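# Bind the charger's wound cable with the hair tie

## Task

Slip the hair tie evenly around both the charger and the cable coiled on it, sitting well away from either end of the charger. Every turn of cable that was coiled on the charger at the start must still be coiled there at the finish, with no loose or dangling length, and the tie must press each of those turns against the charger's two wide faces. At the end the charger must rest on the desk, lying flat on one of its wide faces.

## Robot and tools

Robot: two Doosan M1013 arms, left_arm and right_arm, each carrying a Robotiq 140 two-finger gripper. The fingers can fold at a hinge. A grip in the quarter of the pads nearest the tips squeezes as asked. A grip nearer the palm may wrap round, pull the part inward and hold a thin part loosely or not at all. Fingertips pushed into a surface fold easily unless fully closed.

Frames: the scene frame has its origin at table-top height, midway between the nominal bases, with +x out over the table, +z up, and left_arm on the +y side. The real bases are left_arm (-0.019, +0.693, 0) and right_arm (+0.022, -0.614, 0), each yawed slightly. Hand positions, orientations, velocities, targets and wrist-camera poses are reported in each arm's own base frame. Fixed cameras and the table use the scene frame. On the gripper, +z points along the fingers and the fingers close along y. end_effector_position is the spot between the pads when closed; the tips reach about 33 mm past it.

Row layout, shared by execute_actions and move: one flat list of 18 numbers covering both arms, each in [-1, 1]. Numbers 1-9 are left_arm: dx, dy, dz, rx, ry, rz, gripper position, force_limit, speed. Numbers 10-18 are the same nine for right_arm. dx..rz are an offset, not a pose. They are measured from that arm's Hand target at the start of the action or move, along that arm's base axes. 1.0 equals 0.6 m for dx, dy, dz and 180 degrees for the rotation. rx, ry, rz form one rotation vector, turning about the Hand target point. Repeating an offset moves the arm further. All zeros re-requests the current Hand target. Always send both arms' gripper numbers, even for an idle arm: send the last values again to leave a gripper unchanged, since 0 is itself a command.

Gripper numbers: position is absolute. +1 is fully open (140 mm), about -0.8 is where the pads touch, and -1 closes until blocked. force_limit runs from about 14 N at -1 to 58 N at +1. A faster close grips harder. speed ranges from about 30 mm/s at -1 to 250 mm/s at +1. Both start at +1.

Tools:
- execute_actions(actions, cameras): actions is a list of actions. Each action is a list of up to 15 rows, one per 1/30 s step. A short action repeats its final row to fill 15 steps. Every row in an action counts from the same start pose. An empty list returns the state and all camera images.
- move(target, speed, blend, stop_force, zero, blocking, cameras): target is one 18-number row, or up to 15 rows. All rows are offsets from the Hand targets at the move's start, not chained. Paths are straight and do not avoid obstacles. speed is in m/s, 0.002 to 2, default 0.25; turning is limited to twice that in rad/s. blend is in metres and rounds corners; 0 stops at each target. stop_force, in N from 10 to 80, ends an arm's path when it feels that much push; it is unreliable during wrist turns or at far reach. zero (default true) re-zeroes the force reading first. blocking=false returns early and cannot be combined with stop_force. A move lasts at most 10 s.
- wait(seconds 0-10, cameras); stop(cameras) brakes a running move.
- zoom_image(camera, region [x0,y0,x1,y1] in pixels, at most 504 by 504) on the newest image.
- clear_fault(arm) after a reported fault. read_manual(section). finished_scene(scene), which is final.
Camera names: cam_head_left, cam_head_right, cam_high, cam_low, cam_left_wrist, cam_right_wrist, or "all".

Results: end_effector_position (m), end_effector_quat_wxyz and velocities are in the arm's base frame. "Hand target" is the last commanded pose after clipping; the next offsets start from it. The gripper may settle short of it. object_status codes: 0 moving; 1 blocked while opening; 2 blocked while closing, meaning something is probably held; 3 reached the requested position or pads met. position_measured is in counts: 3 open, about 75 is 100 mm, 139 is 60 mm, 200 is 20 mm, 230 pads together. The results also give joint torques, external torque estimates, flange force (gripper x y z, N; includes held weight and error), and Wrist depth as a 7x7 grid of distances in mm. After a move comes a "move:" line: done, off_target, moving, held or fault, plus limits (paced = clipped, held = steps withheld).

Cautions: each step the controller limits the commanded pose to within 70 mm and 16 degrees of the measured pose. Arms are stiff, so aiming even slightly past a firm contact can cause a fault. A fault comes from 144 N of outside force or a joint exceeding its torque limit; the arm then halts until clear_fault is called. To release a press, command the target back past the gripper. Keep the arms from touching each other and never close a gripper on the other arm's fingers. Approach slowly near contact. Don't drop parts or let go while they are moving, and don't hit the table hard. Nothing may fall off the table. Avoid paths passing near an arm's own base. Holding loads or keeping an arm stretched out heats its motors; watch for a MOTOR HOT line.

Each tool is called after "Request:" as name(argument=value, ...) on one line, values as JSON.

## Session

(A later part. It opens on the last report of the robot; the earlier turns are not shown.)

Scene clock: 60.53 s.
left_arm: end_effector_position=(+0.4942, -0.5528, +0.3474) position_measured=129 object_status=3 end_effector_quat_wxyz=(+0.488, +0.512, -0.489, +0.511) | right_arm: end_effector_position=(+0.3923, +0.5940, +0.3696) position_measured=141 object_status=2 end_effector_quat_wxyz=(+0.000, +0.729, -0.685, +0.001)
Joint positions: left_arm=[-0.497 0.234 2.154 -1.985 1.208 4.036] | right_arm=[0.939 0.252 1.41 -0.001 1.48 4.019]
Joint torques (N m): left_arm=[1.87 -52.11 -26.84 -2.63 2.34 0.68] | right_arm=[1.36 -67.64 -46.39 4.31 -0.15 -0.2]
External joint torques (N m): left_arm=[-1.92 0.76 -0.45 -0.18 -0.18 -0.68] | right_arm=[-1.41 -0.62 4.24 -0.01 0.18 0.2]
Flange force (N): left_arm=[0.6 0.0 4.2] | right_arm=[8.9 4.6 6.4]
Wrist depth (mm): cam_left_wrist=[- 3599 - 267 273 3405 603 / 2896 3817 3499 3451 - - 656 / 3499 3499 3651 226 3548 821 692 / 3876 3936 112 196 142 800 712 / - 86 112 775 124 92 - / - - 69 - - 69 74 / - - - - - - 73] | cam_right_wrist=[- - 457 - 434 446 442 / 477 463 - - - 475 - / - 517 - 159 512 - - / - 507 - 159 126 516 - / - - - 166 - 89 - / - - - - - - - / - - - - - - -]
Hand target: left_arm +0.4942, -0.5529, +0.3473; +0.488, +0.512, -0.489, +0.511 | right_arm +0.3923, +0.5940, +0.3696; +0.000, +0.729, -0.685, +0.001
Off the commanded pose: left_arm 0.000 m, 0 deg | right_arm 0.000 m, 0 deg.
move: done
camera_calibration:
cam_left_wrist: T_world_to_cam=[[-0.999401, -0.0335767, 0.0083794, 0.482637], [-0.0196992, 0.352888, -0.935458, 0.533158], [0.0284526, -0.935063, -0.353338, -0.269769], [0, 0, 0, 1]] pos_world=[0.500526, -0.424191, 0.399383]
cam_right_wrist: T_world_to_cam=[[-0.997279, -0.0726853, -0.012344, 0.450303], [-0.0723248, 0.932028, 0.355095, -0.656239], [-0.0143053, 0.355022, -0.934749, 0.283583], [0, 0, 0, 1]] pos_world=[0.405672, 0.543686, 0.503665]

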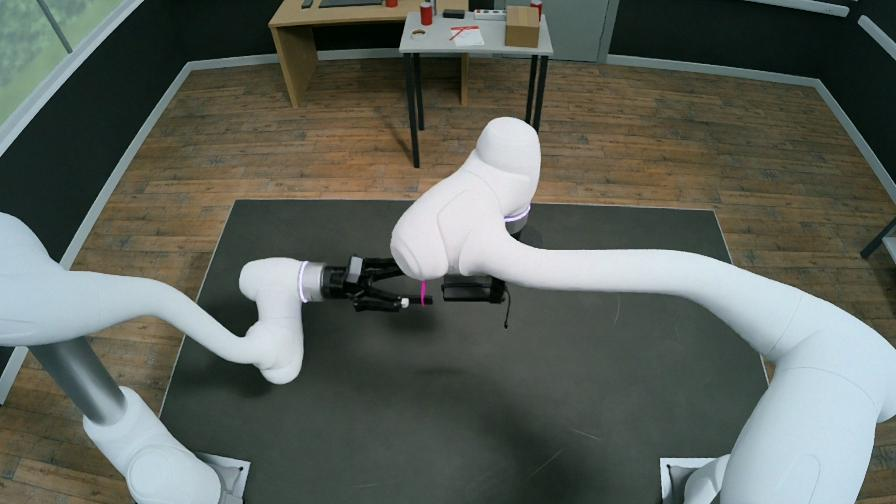

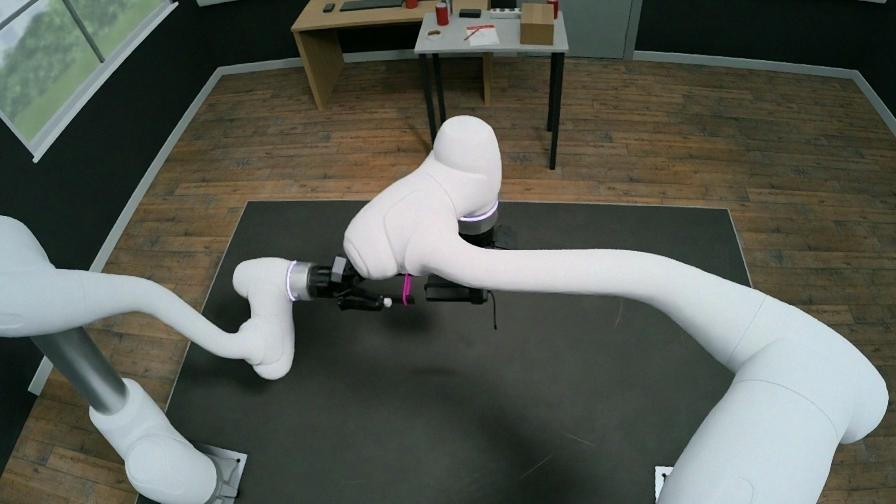

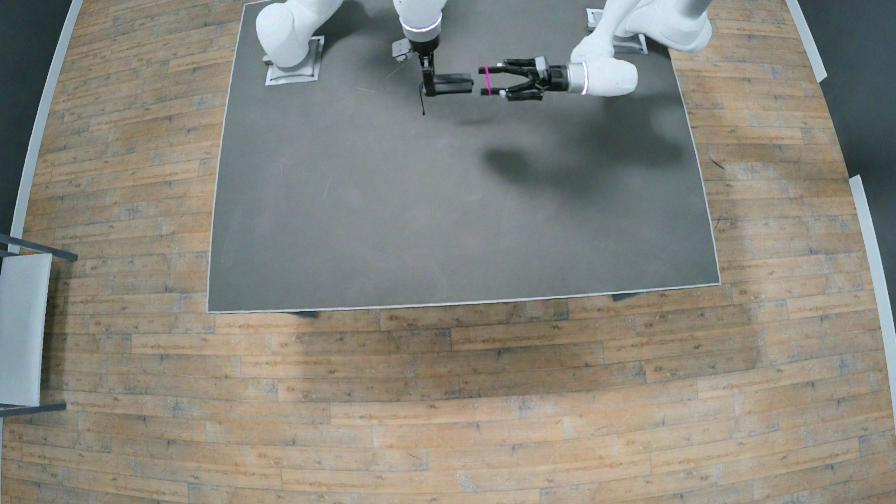

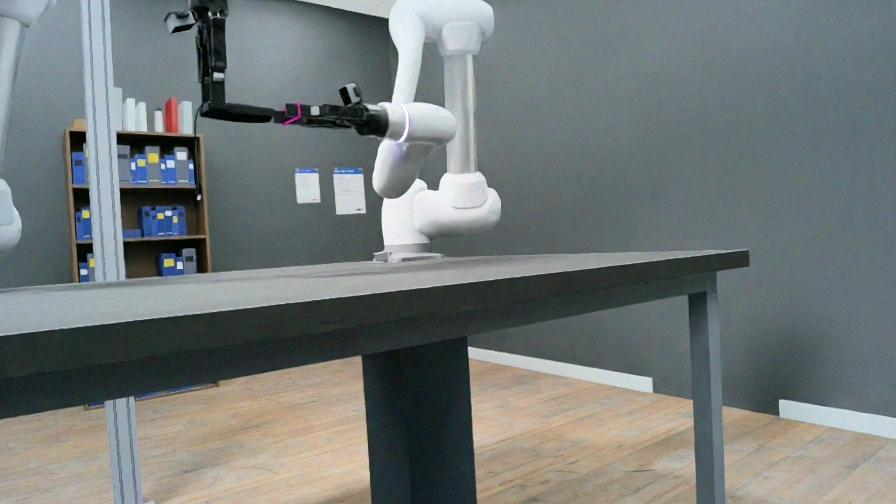

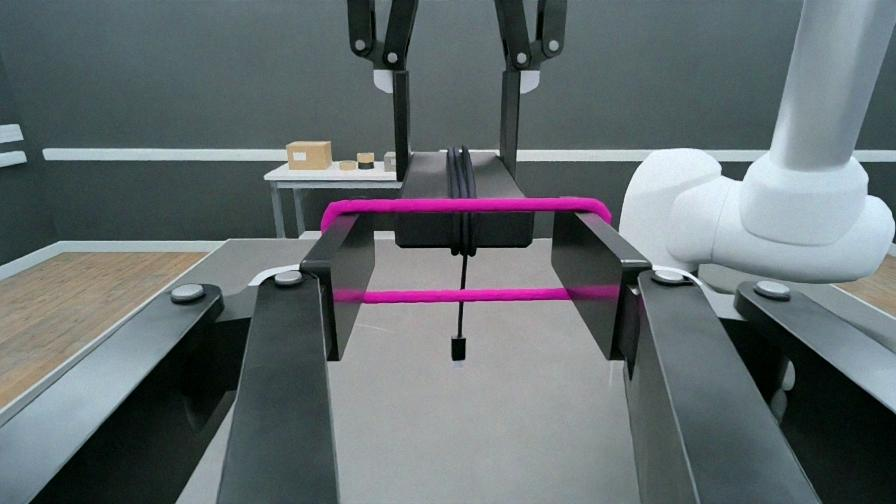

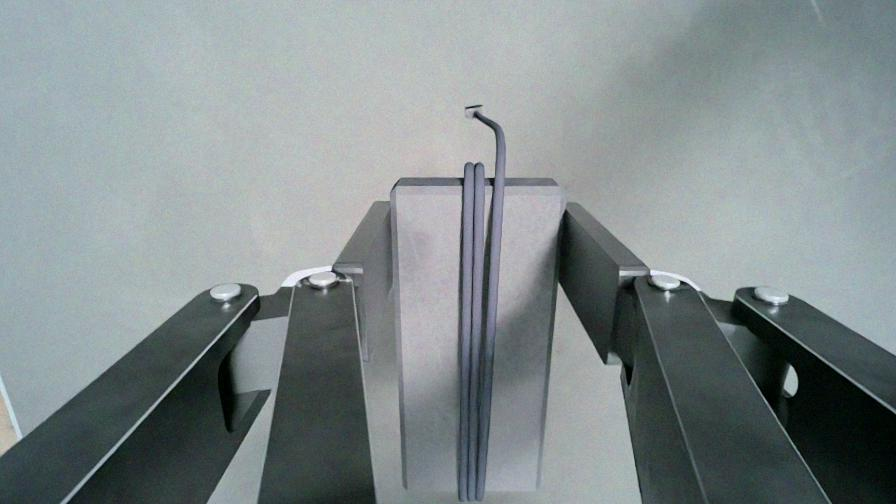

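Request:
move(target=[[0.0045,-0.1,0,0,0,0,0,1,-1,0,0,0,0,0,0,-1,-0.3,-1]], speed=0.04, cameras=["cam_low","cam_left_wrist","cam_right_wrist"])

Request:
zoom_image(camera="cam_low", region=[170, 70, 350, 160])

Request:
zoom_image(camera="cam_left_wrist", region=[300, 100, 650, 360])

Scene clock: 63.77 s.
left_arm: end_effector_position=(+0.4969, -0.6128, +0.3473) position_measured=129 object_status=3 end_effector_quat_wxyz=(+0.488, +0.512, -0.489, +0.511) | right_arm: end_effector_position=(+0.3923, +0.5939, +0.3696) position_measured=141 object_status=2 end_effector_quat_wxyz=(+0.000, +0.729, -0.685, +0.001)
Joint positions: left_arm=[-0.59 0.274 2.099 -2.058 1.144 4.05] | right_arm=[0.939 0.252 1.41 -0.001 1.48 4.019]
Joint torques (N m): left_arm=[1.08 -57.98 -28.9 -3.12 2.78 0.67] | right_arm=[1.36 -66.45 -45.4 4.32 -0.18 -0.2]
External joint torques (N m): left_arm=[-1.1 1.82 0.85 0.18 -0.6 -0.67] | right_arm=[-1.33 -2.12 3.06 -0.01 0.21 0.2]
Flange force (N): left_arm=[-1.0 0.0 2.3] | right_arm=[8.8 4.6 4.2]
Wrist depth (mm): cam_left_wrist=[- 3315 220 3230 208 3272 562 / - - 2768 3651 219 - 594 / 4581 3705 3451 229 3599 782 635 / 3999 4063 120 139 136 761 654 / - 86 112 720 139 92 - / - - - 627 - 69 74 / - - - 532 - - 74] | cam_right_wrist=[443 414 - 450 - - 443 / 481 - - 466 465 469 - / 506 - 484 149 484 487 - / 526 - - - 156 - 522 / - - - - 124 89 542 / - - - - - - - / - - - - - - -]
Hand target: left_arm +0.4969, -0.6129, +0.3473; +0.488, +0.512, -0.489, +0.511 | right_arm +0.3923, +0.5940, +0.3696; +0.000, +0.729, -0.685, +0.001
Off the commanded pose: left_arm 0.000 m, 0 deg | right_arm 0.000 m, 0 deg.
move: done
camera_calibration:
cam_left_wrist: T_world_to_cam=[[-0.999401, -0.0335775, 0.00837939, 0.483321], [-0.0197021, 0.352975, -0.935425, 0.554321], [0.0284515, -0.93503, -0.353425, -0.325934], [0, 0, 0, 1]] pos_world=[0.503226, -0.484191, 0.399283]
cam_right_wrist: T_world_to_cam=[[-0.997286, -0.0725917, -0.0123102, 0.450238], [-0.0722254, 0.932036, 0.355096, -0.656284], [-0.0143035, 0.355021, -0.934749, 0.283583], [0, 0, 0, 1]] pos_world=[0.405672, 0.543686, 0.503665]
Images, in order (width x height): cam_low 896x504, cam_left_wrist 896x504, cam_right_wrist 896x504.

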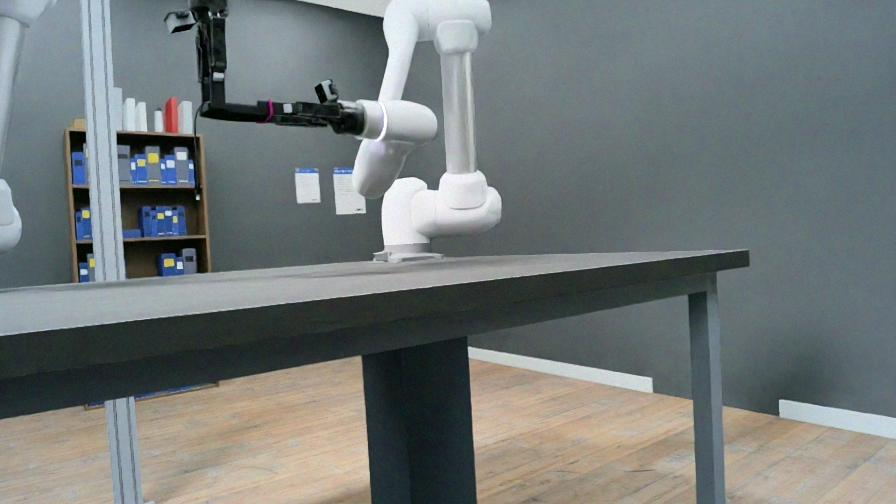

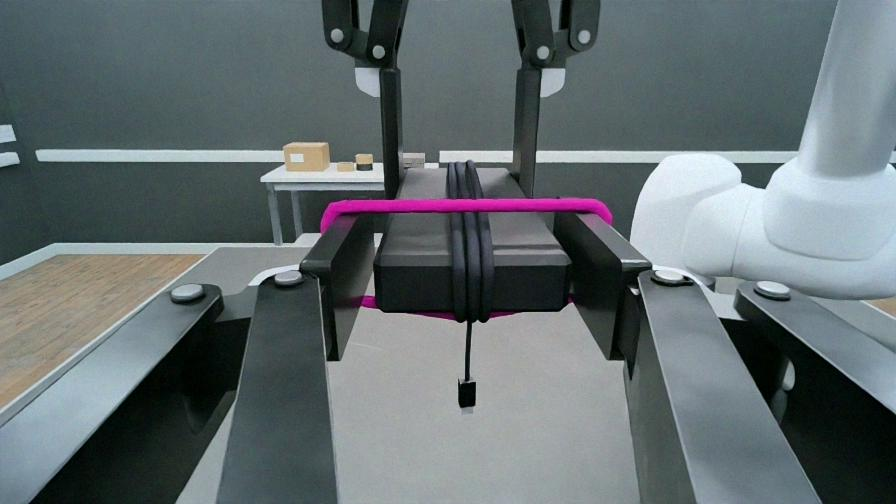

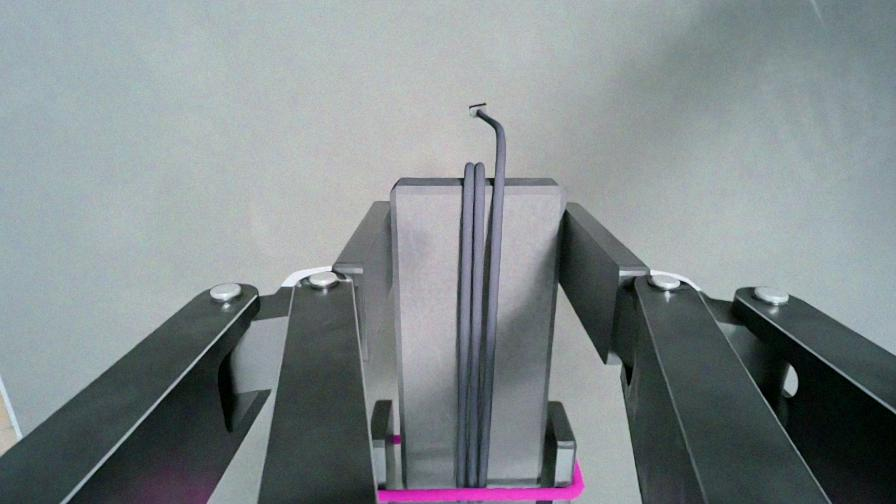

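Scaled by 2.800 from the camera's 896x504 image, which has a finer 1280x720 frame.

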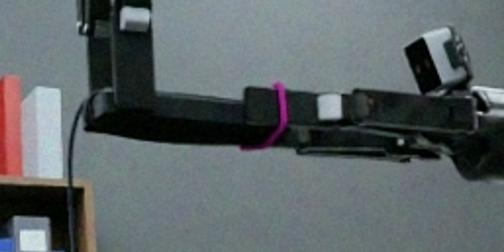

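Scaled by 1.440 from the camera's 896x504 image, which has a finer 1280x720 frame.

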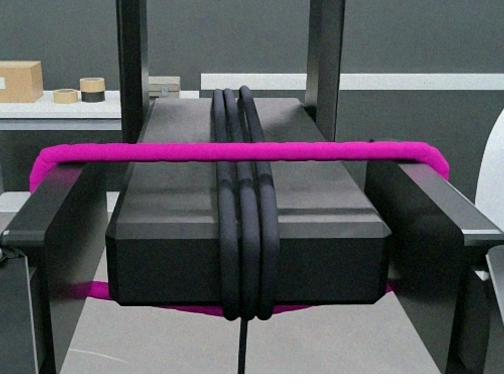

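Request:
move(target=[[0.0027,-0.06,-0.003,0,0,0,0,1,-1,0,0,0,0,0,0,-1,-0.3,-1]], speed=0.03, cameras=["cam_low","cam_left_wrist","cam_right_wrist","cam_high"])

Request:
zoom_image(camera="cam_low", region=[170, 70, 350, 160])

Request:
zoom_image(camera="cam_left_wrist", region=[300, 100, 650, 360])

Scene clock: 65.70 s.
left_arm: end_effector_position=(+0.4985, -0.6488, +0.3455) position_measured=129 object_status=3 end_effector_quat_wxyz=(+0.488, +0.512, -0.489, +0.511) | right_arm: end_effector_position=(+0.3923, +0.5940, +0.3696) position_measured=141 object_status=2 end_effector_quat_wxyz=(+0.000, +0.729, -0.685, +0.001)
Joint positions: left_arm=[-0.64 0.302 2.062 -2.098 1.109 4.061] | right_arm=[0.939 0.252 1.41 -0.001 1.48 4.019]
Joint torques (N m): left_arm=[1.68 -60.46 -28.9 -2.99 2.56 0.64] | right_arm=[1.32 -66.88 -46.01 4.37 -0.2 -0.19]
External joint torques (N m): left_arm=[-1.74 0.95 0.23 -0.05 -0.36 -0.65] | right_arm=[-1.33 -1.59 3.67 -0.06 0.23 0.19]
Flange force (N): left_arm=[0.1 0.9 3.1] | right_arm=[9.1 4.9 5.3]
Wrist depth (mm): cam_left_wrist=[3072 3230 174 - 179 3230 528 / - 3272 3189 - 3548 3451 607 / 3599 4270 2863 192 - 728 613 / 3451 2768 115 133 133 726 638 / - 87 101 101 102 92 - / - - 69 - - 69 74 / - - - - - - 74] | cam_right_wrist=[- - 451 450 450 471 449 / 477 - 475 - - - 478 / - 502 507 148 - - - / 521 - - - 126 - - / - - - - 124 89 - / - - - 176 175 - - / - - - - - - -]
Hand target: left_arm +0.4985, -0.6489, +0.3455; +0.488, +0.512, -0.489, +0.511 | right_arm +0.3923, +0.5940, +0.3696; +0.000, +0.729, -0.685, +0.001
Off the commanded pose: left_arm 0.000 m, 0 deg | right_arm 0.000 m, 0 deg.
move: done
camera_calibration:
cam_left_wrist: T_world_to_cam=[[-0.999401, -0.0335775, 0.00837939, 0.483827], [-0.0197021, 0.352975, -0.935425, 0.565378], [0.0284515, -0.93503, -0.353425, -0.360279], [0, 0, 0, 1]] pos_world=[0.504926, -0.520191, 0.397483]
cam_right_wrist: T_world_to_cam=[[-0.997286, -0.0725917, -0.0123102, 0.450238], [-0.0722254, 0.932036, 0.355096, -0.656284], [-0.0143035, 0.355021, -0.934749, 0.283583], [0, 0, 0, 1]] pos_world=[0.405672, 0.543686, 0.503665]
Images, in order (width x height): cam_high 896x504, cam_low 896x504, cam_left_wrist 896x504, cam_right_wrist 896x504.

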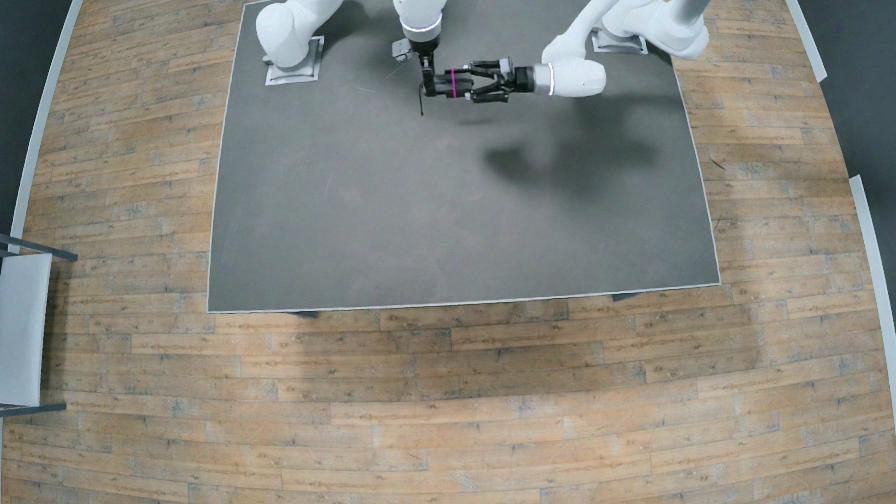

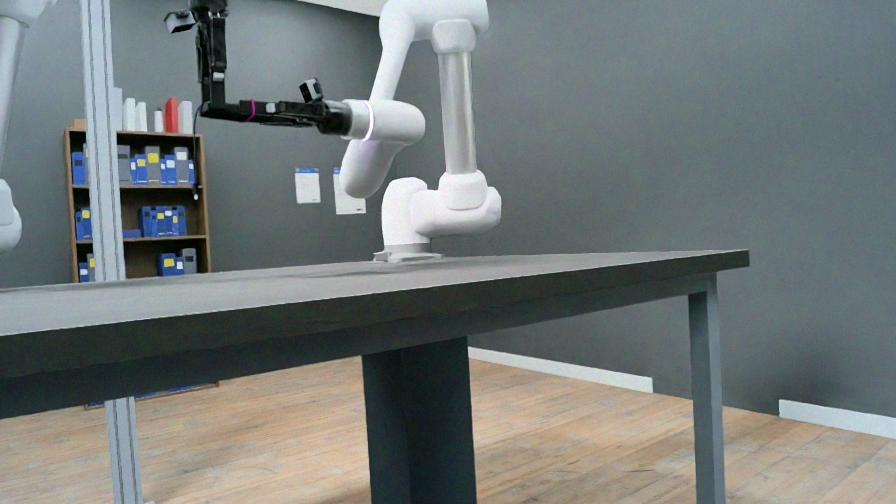

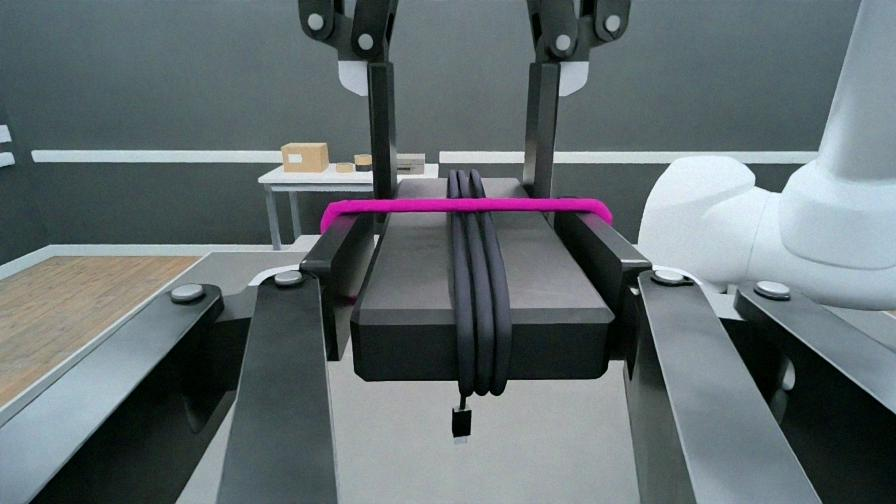

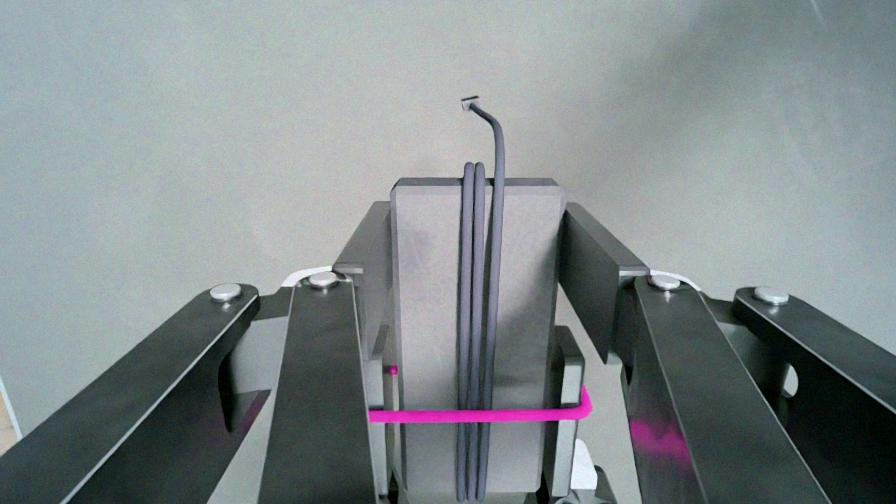

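Scaled by 2.800 from the camera's 896x504 image, which has a finer 1280x720 frame.

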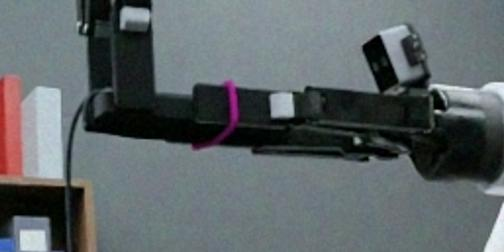

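Scaled by 1.440 from the camera's 896x504 image, which has a finer 1280x720 frame.

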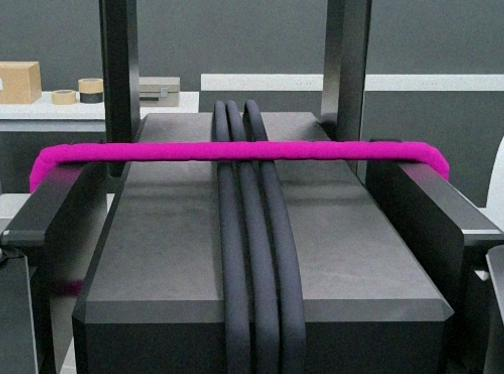

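Request:
move(target=[[0.0009,-0.0183,0,0,0,0,0,1,-1,0,0,0,0,0,0,-1,-0.3,-1]], speed=0.03)

Request:
move(target=[[0,0,0,0,0,0,-1,-0.8,-1,0,0,0,0,0,0,-1,-0.3,-1]])

Request:
wait(seconds=0.7, cameras=["cam_left_wrist","cam_right_wrist"])

Scene clock: 66.90 s.
left_arm: end_effector_position=(+0.4991, -0.6598, +0.3455) position_measured=129 object_status=3 end_effector_quat_wxyz=(+0.488, +0.512, -0.489, +0.511) | right_arm: end_effector_position=(+0.3923, +0.5940, +0.3696) position_measured=141 object_status=2 end_effector_quat_wxyz=(+0.000, +0.729, -0.685, +0.001)
Joint positions: left_arm=[-0.654 0.311 2.05 -2.11 1.099 4.063] | right_arm=[0.939 0.252 1.41 -0.001 1.48 4.019]
Joint torques (N m): left_arm=[2.12 -61.41 -29.1 -2.95 2.56 0.63] | right_arm=[1.45 -67.03 -46.02 4.36 -0.21 -0.21]
External joint torques (N m): left_arm=[-2.22 0.82 0.2 -0.12 -0.34 -0.63] | right_arm=[-1.37 -1.28 3.92 -0.07 0.25 0.21]
Flange force (N): left_arm=[0.2 1.6 3.7] | right_arm=[9.1 4.8 5.7]
Wrist depth (mm): cam_left_wrist=[3230 3548 164 - 168 - 561 / 4420 3359 - - 3451 3272 565 / 4063 - 3189 197 183 722 591 / 3599 3817 120 132 125 724 622 / - 87 91 95 95 92 638 / - - 90 - 94 69 74 / - - 510 489 - - 74] | cam_right_wrist=[478 451 - 438 - 449 447 / 479 461 491 - 479 - 473 / - - 488 149 493 - 499 / - 525 - - 125 - - / - - 105 - 141 89 - / - - - 168 177 - - / - - - - - - -]
Hand target: left_arm +0.4991, -0.6598, +0.3455; +0.488, +0.512, -0.489, +0.511 | right_arm +0.3923, +0.5940, +0.3696; +0.000, +0.729, -0.685, +0.001
Off the commanded pose: left_arm 0.000 m, 0 deg | right_arm 0.000 m, 0 deg.
move: done

Scene clock: 67.40 s.
left_arm: end_effector_position=(+0.4990, -0.6599, +0.3455) position_measured=140 object_status=0 end_effector_quat_wxyz=(+0.488, +0.512, -0.489, +0.511) | right_arm: end_effector_position=(+0.3923, +0.5940, +0.3696) position_measured=141 object_status=2 end_effector_quat_wxyz=(+0.000, +0.729, -0.685, +0.001)
Joint positions: left_arm=[-0.655 0.311 2.05 -2.11 1.099 4.063] | right_arm=[0.939 0.252 1.41 -0.002 1.48 4.019]
Joint torques (N m): left_arm=[7.57 -58.45 -34.78 -6.5 -0.46 0.74] | right_arm=[11.99 -67.64 -45.33 9.59 0.54 -0.3]
External joint torques (N m): left_arm=[-7.5 -2.01 5.95 3.45 2.67 -0.74] | right_arm=[-11.96 -0.5 3.21 -5.29 -0.51 0.3]
Flange force (N): left_arm=[0.5 13.5 -4.7] | right_arm=[16.6 -8.0 6.0]
Wrist depth (mm): cam_left_wrist=[3405 - 164 3272 166 4199 3110 / - - - - 177 3272 570 / 3651 - 2896 193 3876 748 609 / 3651 4499 120 132 126 724 631 / 3072 90 91 95 95 92 627 / - - 69 - 93 69 72 / - - - 451 - - 72] | cam_right_wrist=[- 450 - 454 - 445 451 / - 477 - - 483 - - / - - 505 150 488 - - / - - - - 154 - 548 / - - 105 165 164 89 - / - - - 177 176 - - / - - - - 187 - -]
Hand target: left_arm +0.4991, -0.6598, +0.3455; +0.488, +0.512, -0.489, +0.511 | right_arm +0.3923, +0.5940, +0.3696; +0.000, +0.729, -0.685, +0.001
Off the commanded pose: left_arm 0.000 m, 0 deg | right_arm 0.000 m, 0 deg.
move: done

Scene clock: 68.10 s.
left_arm: end_effector_position=(+0.4991, -0.6598, +0.3455) position_measured=140 object_status=2 end_effector_quat_wxyz=(+0.488, +0.512, -0.489, +0.511) | right_arm: end_effector_position=(+0.3923, +0.5939, +0.3696) position_measured=141 object_status=2 end_effector_quat_wxyz=(+0.000, +0.729, -0.685, +0.001)
Joint positions: left_arm=[-0.655 0.311 2.05 -2.11 1.099 4.063] | right_arm=[0.939 0.252 1.41 -0.002 1.48 4.019]
Joint torques (N m): left_arm=[7.94 -58.51 -34.77 -6.56 -0.56 0.68] | right_arm=[11.75 -67.99 -45.06 9.6 0.7 -0.31]
External joint torques (N m): left_arm=[-7.9 -2.03 5.97 3.51 2.77 -0.68] | right_arm=[-11.67 -0.34 2.9 -5.3 -0.67 0.31]
Flange force (N): left_arm=[0.3 13.9 -4.4] | right_arm=[15.7 -8.1 5.8]
Wrist depth (mm): cam_left_wrist=[3548 - 163 2999 164 - 535 / - 3405 3405 3405 3315 3451 570 / - 3760 3189 195 181 716 609 / 3599 3817 120 132 - 732 631 / 2831 90 91 95 95 92 633 / - - 69 - 93 69 72 / - - - - - - 72] | cam_right_wrist=[457 - 449 461 467 - - / 485 470 466 483 - - 480 / 501 505 497 151 - 494 511 / 536 - 516 159 141 517 - / - - 105 167 165 89 - / - - - 169 174 - - / - - - - 186 - -]
Hand target: left_arm +0.4991, -0.6598, +0.3455; +0.488, +0.512, -0.489, +0.511 | right_arm +0.3923, +0.5940, +0.3696; +0.000, +0.729, -0.685, +0.001
Tool commands: left_gripper/position=-1.0 left_gripper/force_limit=-0.8 left_gripper/speed=-1.0 right_gripper/position=-1.0 right_gripper/force_limit=-0.3 right_gripper/speed=-1.0
Off the commanded pose: left_arm 0.000 m, 0 deg | right_arm 0.000 m, 0 deg.
wait: 0.70 s; at rest by 0.17 s
camera_calibration:
cam_left_wrist: T_world_to_cam=[[-0.999401, -0.0335775, 0.00837939, 0.483957], [-0.0197021, 0.352975, -0.935425, 0.56927], [0.0284515, -0.93503, -0.353425, -0.370579], [0, 0, 0, 1]] pos_world=[0.505426, -0.531191, 0.397483]
cam_right_wrist: T_world_to_cam=[[-0.997279, -0.0726857, -0.0123434, 0.450303], [-0.0723255, 0.93204, 0.355063, -0.65623], [-0.0143035, 0.35499, -0.934761, 0.283606], [0, 0, 0, 1]] pos_world=[0.405672, 0.543686, 0.503665]
Images, in order (width x height): cam_left_wrist 896x504, cam_right_wrist 896x504.

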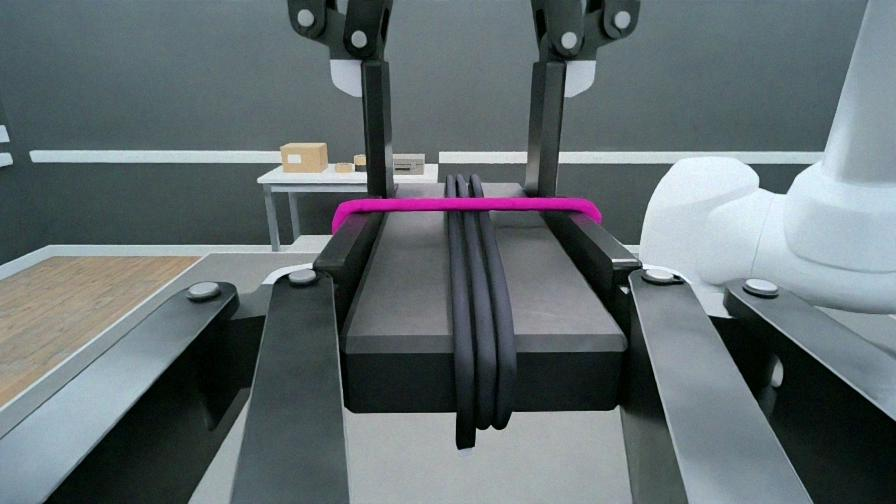

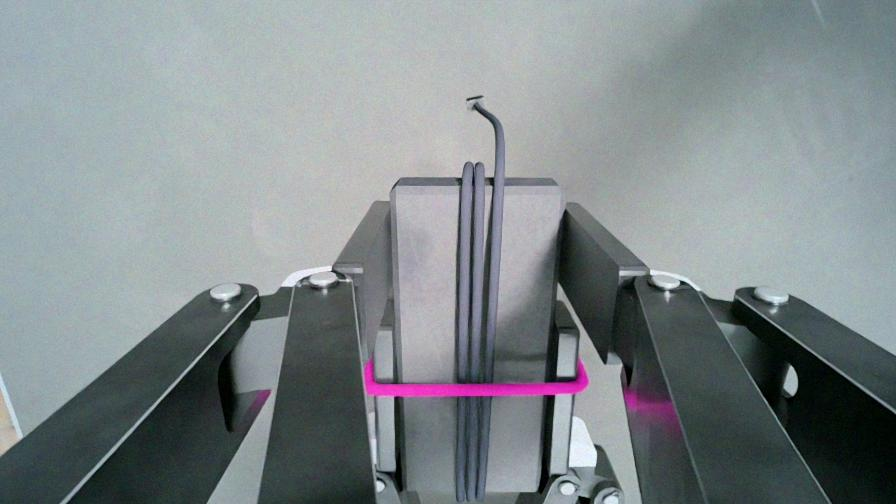

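Request:
move(target=[[0,0,0,0,0,0,-1,-0.8,-1,0,0,0,0,0,0,0.05,-0.3,-1]])

Request:
move(target=[[0,0,0,0,0,0,-1,-0.8,-1,0,0,0.25,0,0,0,0.05,-0.3,-1]], speed=0.12, cameras=["cam_left_wrist","cam_right_wrist","cam_low"])

Scene clock: 69.83 s.
left_arm: end_effector_position=(+0.4991, -0.6598, +0.3455) position_measured=140 object_status=2 end_effector_quat_wxyz=(+0.488, +0.512, -0.489, +0.511) | right_arm: end_effector_position=(+0.3923, +0.5939, +0.3696) position_measured=123 object_status=0 end_effector_quat_wxyz=(+0.000, +0.729, -0.685, +0.001)
Joint positions: left_arm=[-0.654 0.311 2.05 -2.11 1.099 4.063] | right_arm=[0.939 0.252 1.41 -0.001 1.481 4.019]
Joint torques (N m): left_arm=[1.99 -63.26 -30.09 -3.39 3.12 0.61] | right_arm=[1.19 -65.6 -44.71 4.25 -0.08 -0.14]
External joint torques (N m): left_arm=[-1.95 2.84 1.42 0.35 -0.92 -0.61] | right_arm=[-1.18 -2.77 2.48 0.06 0.11 0.14]
Flange force (N): left_arm=[-2.2 0.8 3.6] | right_arm=[8.6 4.7 3.4]
Wrist depth (mm): cam_left_wrist=[- - 163 - 164 - 513 / - 2964 173 3315 176 - 561 / - 4344 183 195 176 737 607 / 4199 5726 120 132 123 768 617 / 2999 90 91 95 95 92 639 / - - 69 - 94 69 72 / - - - - - - 72] | cam_right_wrist=[- - - - 456 462 433 / 481 479 454 - - - - / 500 489 - - - - - / - 516 158 - 141 - - / - - 93 - 141 92 - / - - - - - - - / - - - 187 188 - -]
Hand target: left_arm +0.4991, -0.6598, +0.3455; +0.488, +0.512, -0.489, +0.511 | right_arm +0.3923, +0.5940, +0.3696; +0.000, +0.729, -0.685, +0.001
Off the commanded pose: left_arm 0.000 m, 0 deg | right_arm 0.000 m, 0 deg.
move: done

Scene clock: 71.43 s.
left_arm: end_effector_position=(+0.4991, -0.6598, +0.3455) position_measured=140 object_status=2 end_effector_quat_wxyz=(+0.488, +0.512, -0.489, +0.511) | right_arm: end_effector_position=(+0.3923, +0.5940, +0.5196) position_measured=123 object_status=3 end_effector_quat_wxyz=(+0.000, +0.729, -0.685, +0.001)
Joint positions: left_arm=[-0.654 0.311 2.05 -2.11 1.099 4.063] | right_arm=[0.939 0.263 1.126 -0.001 1.753 4.018]
Joint torques (N m): left_arm=[1.8 -62.95 -30.28 -3.37 3.14 0.69] | right_arm=[1.4 -66.2 -43.95 4.2 -0.08 -0.19]
External joint torques (N m): left_arm=[-1.8 2.5 1.52 0.32 -0.94 -0.69] | right_arm=[-1.39 -2.78 2.35 0.04 0.12 0.2]
Flange force (N): left_arm=[-1.7 1.1 3.0] | right_arm=[9.2 4.8 5.9]
Wrist depth (mm): cam_left_wrist=[3035 3705 - - - - 529 / 3817 4270 2999 - 3876 - 544 / 3651 3705 3230 2768 3405 726 596 / 3548 3936 120 132 123 726 633 / 2964 90 91 95 95 92 639 / - - 91 - 94 69 72 / - - - - - - 72] | cam_right_wrist=[- - - - - - 603 / 609 - - - 650 - - / 1492 652 - 301 655 - - / 1556 - 158 314 142 - - / 1670 - - 332 126 92 - / - - - 350 - - - / - - - 363 492 - -]
Hand target: left_arm +0.4991, -0.6598, +0.3455; +0.488, +0.512, -0.489, +0.511 | right_arm +0.3923, +0.5940, +0.5196; +0.000, +0.729, -0.685, +0.001
Off the commanded pose: left_arm 0.000 m, 0 deg | right_arm 0.000 m, 0 deg.
move: done
camera_calibration:
cam_left_wrist: T_world_to_cam=[[-0.999401, -0.0335775, 0.00837939, 0.483957], [-0.0197021, 0.352975, -0.935425, 0.56927], [0.0284515, -0.93503, -0.353425, -0.370579], [0, 0, 0, 1]] pos_world=[0.505426, -0.531191, 0.397483]
cam_right_wrist: T_world_to_cam=[[-0.997277, -0.072719, -0.0122501, 0.452111], [-0.0723229, 0.932026, 0.355102, -0.709507], [-0.0144052, 0.355021, -0.934747, 0.423836], [0, 0, 0, 1]] pos_world=[0.405672, 0.543686, 0.653665]
Images, in order (width x height): cam_low 896x504, cam_left_wrist 896x504, cam_right_wrist 896x504.

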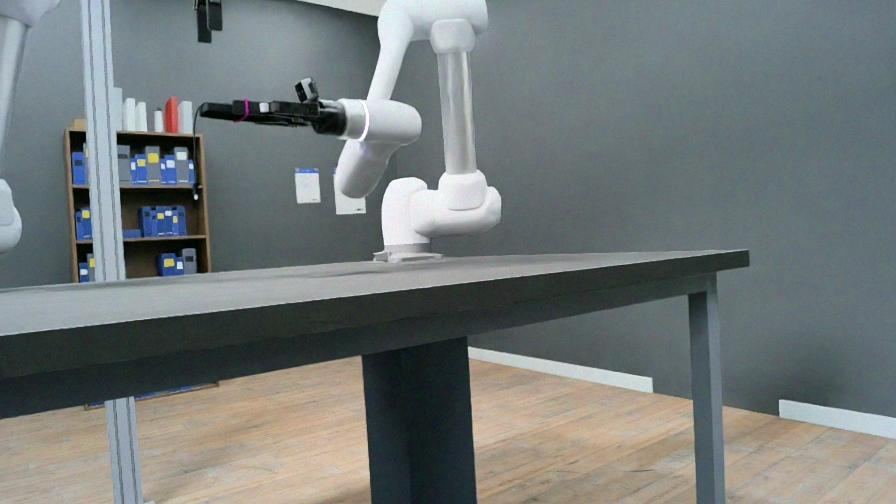

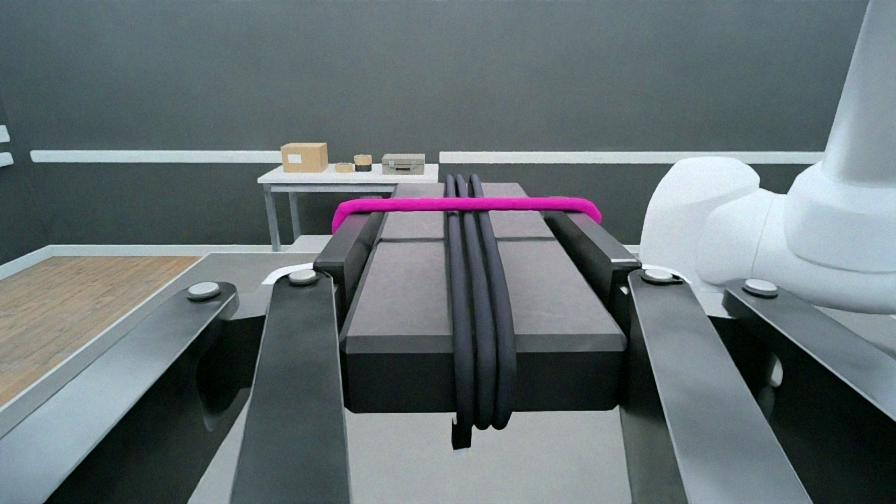

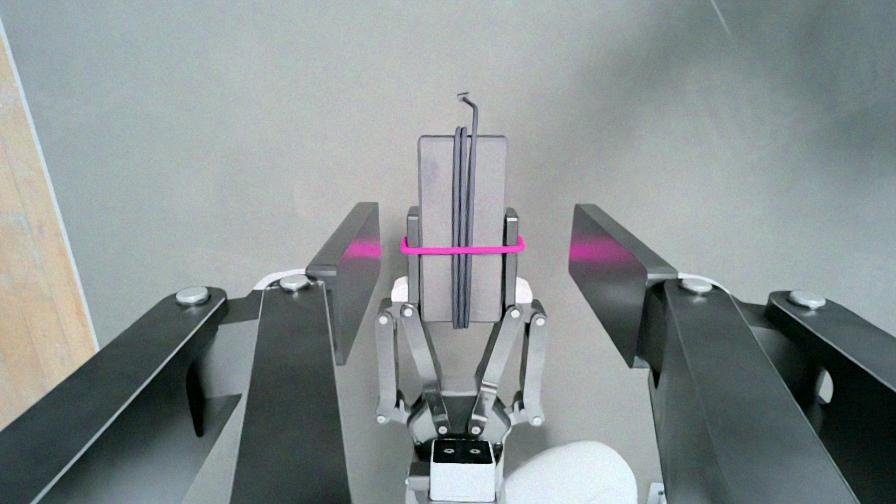

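Request:
move(target=[[0,0,0,-0.023,0.4995,0,-1,-0.8,-1,0.005,0.08,0,0,0,0,0.05,-0.3,-1]], speed=0.5, cameras=["cam_left_wrist","cam_right_wrist","cam_low","cam_head_left"])

Request:
zoom_image(camera="cam_low", region=[170, 50, 350, 150])

Scene clock: 81.00 s.
left_arm: end_effector_position=(+0.4991, -0.6598, +0.3455) position_measured=140 object_status=2 end_effector_quat_wxyz=(+0.707, +0.707, +0.016, +0.016) | right_arm: end_effector_position=(+0.3953, +0.6420, +0.5196) position_measured=123 object_status=3 end_effector_quat_wxyz=(+0.000, +0.729, -0.685, +0.001)
Joint positions: left_arm=[-0.654 0.312 2.049 -2.109 1.101 2.492] | right_arm=[0.974 0.339 1.024 -0.002 1.779 4.053]
Joint torques (N m): left_arm=[2.01 -62.83 -30.21 -3.34 3.1 0.68] | right_arm=[1.27 -73.42 -43.98 4.15 -0.07 -0.2]
External joint torques (N m): left_arm=[-1.99 2.47 1.72 0.35 -0.91 -0.64] | right_arm=[-1.28 -3.29 2.33 0.1 0.11 0.2]
Flange force (N): left_arm=[-1.6 -1.9 3.0] | right_arm=[10.6 5.7 6.6]
Wrist depth (mm): cam_left_wrist=[418 - 2519 3451 3499 - 2117 / - - 2709 3149 - 3705 2422 / 417 - 150 193 3705 3315 - / 418 - 119 130 117 - - / - 90 91 95 95 92 166 / - - 91 - 94 69 72 / - - 739 722 - - 72] | cam_right_wrist=[- - - - - - - / 1393 623 574 - - - - / 1556 - - 280 634 683 - / 1606 697 158 277 141 - - / 1704 - - 280 126 92 - / - - - 293 - - - / - - - 343 442 - -]
Hand target: left_arm +0.4991, -0.6598, +0.3455; +0.707, +0.707, +0.016, +0.016 | right_arm +0.3953, +0.6420, +0.5196; +0.000, +0.729, -0.685, +0.001
Off the commanded pose: left_arm 0.000 m, 0 deg | right_arm 0.000 m, 0 deg.
move: done
camera_calibration:
cam_left_wrist: T_world_to_cam=[[0.00790966, 0.0127849, 0.999887, -0.330773], [-0.950703, 0.310081, 0.00355579, 0.681163], [-0.310001, -0.950624, 0.0146073, -0.339093], [0, 0, 0, 1]] pos_world=[0.545081, -0.529337, 0.333267]
cam_right_wrist: T_world_to_cam=[[-0.997279, -0.0726853, -0.012344, 0.458636], [-0.0723248, 0.932028, 0.355095, -0.754024], [-0.0143053, 0.355022, -0.934749, 0.406798], [0, 0, 0, 1]] pos_world=[0.408672, 0.591686, 0.653665]
Images, in order (width x height): cam_head_left 896x504, cam_low 896x504, cam_left_wrist 896x504, cam_right_wrist 896x504.

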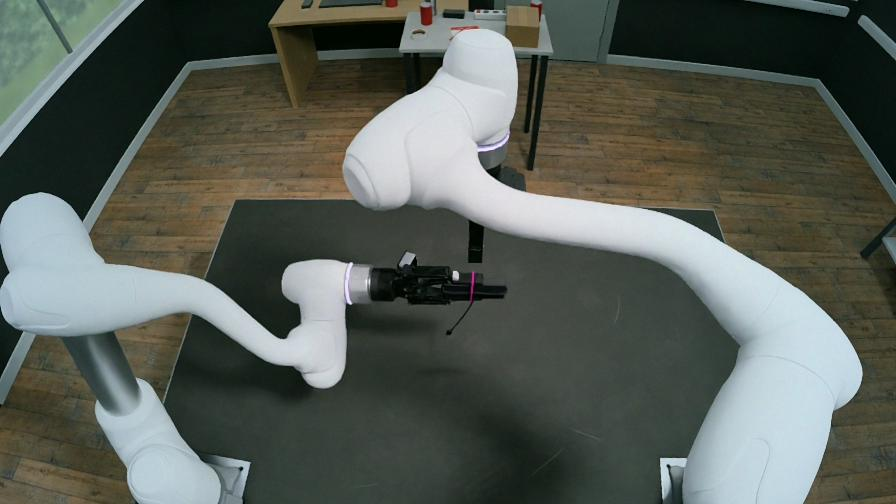

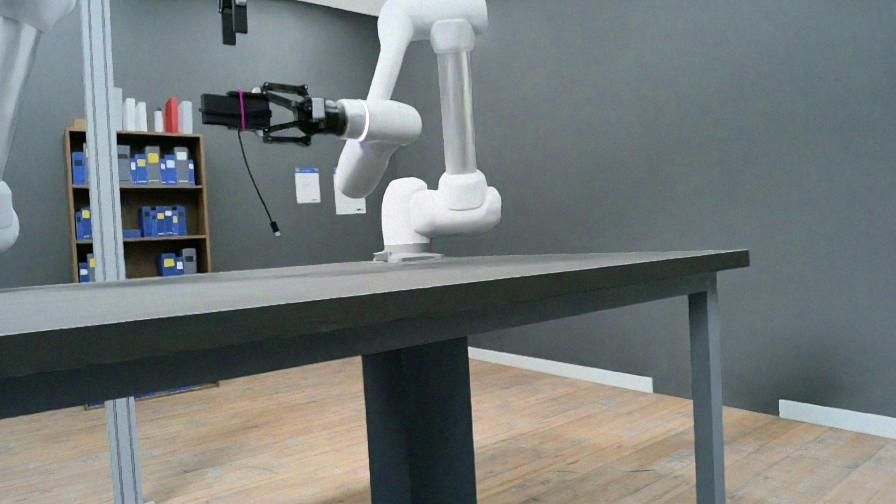

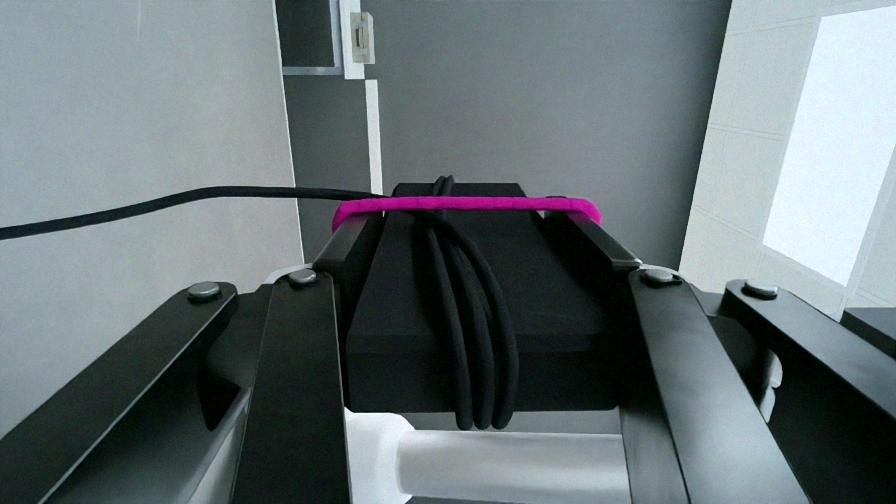

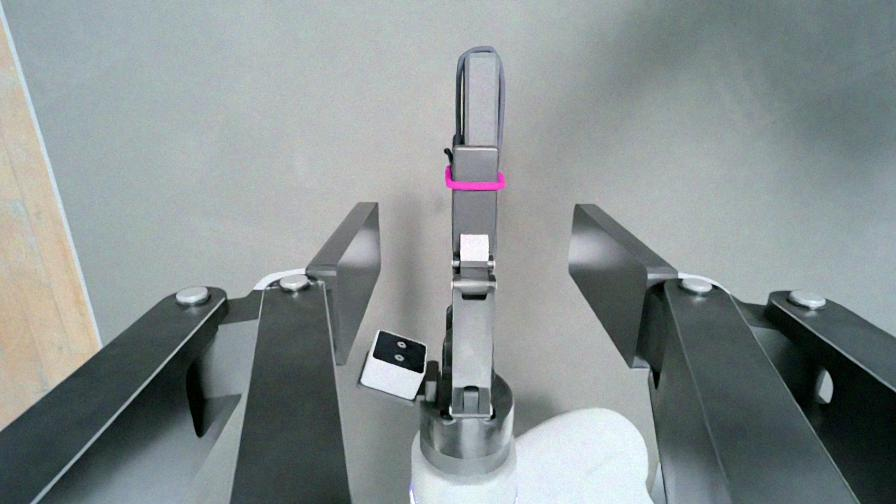

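Scaled by 2.800 from the camera's 896x504 image, which has a finer 1280x720 frame.

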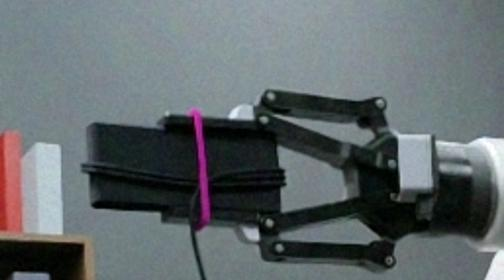

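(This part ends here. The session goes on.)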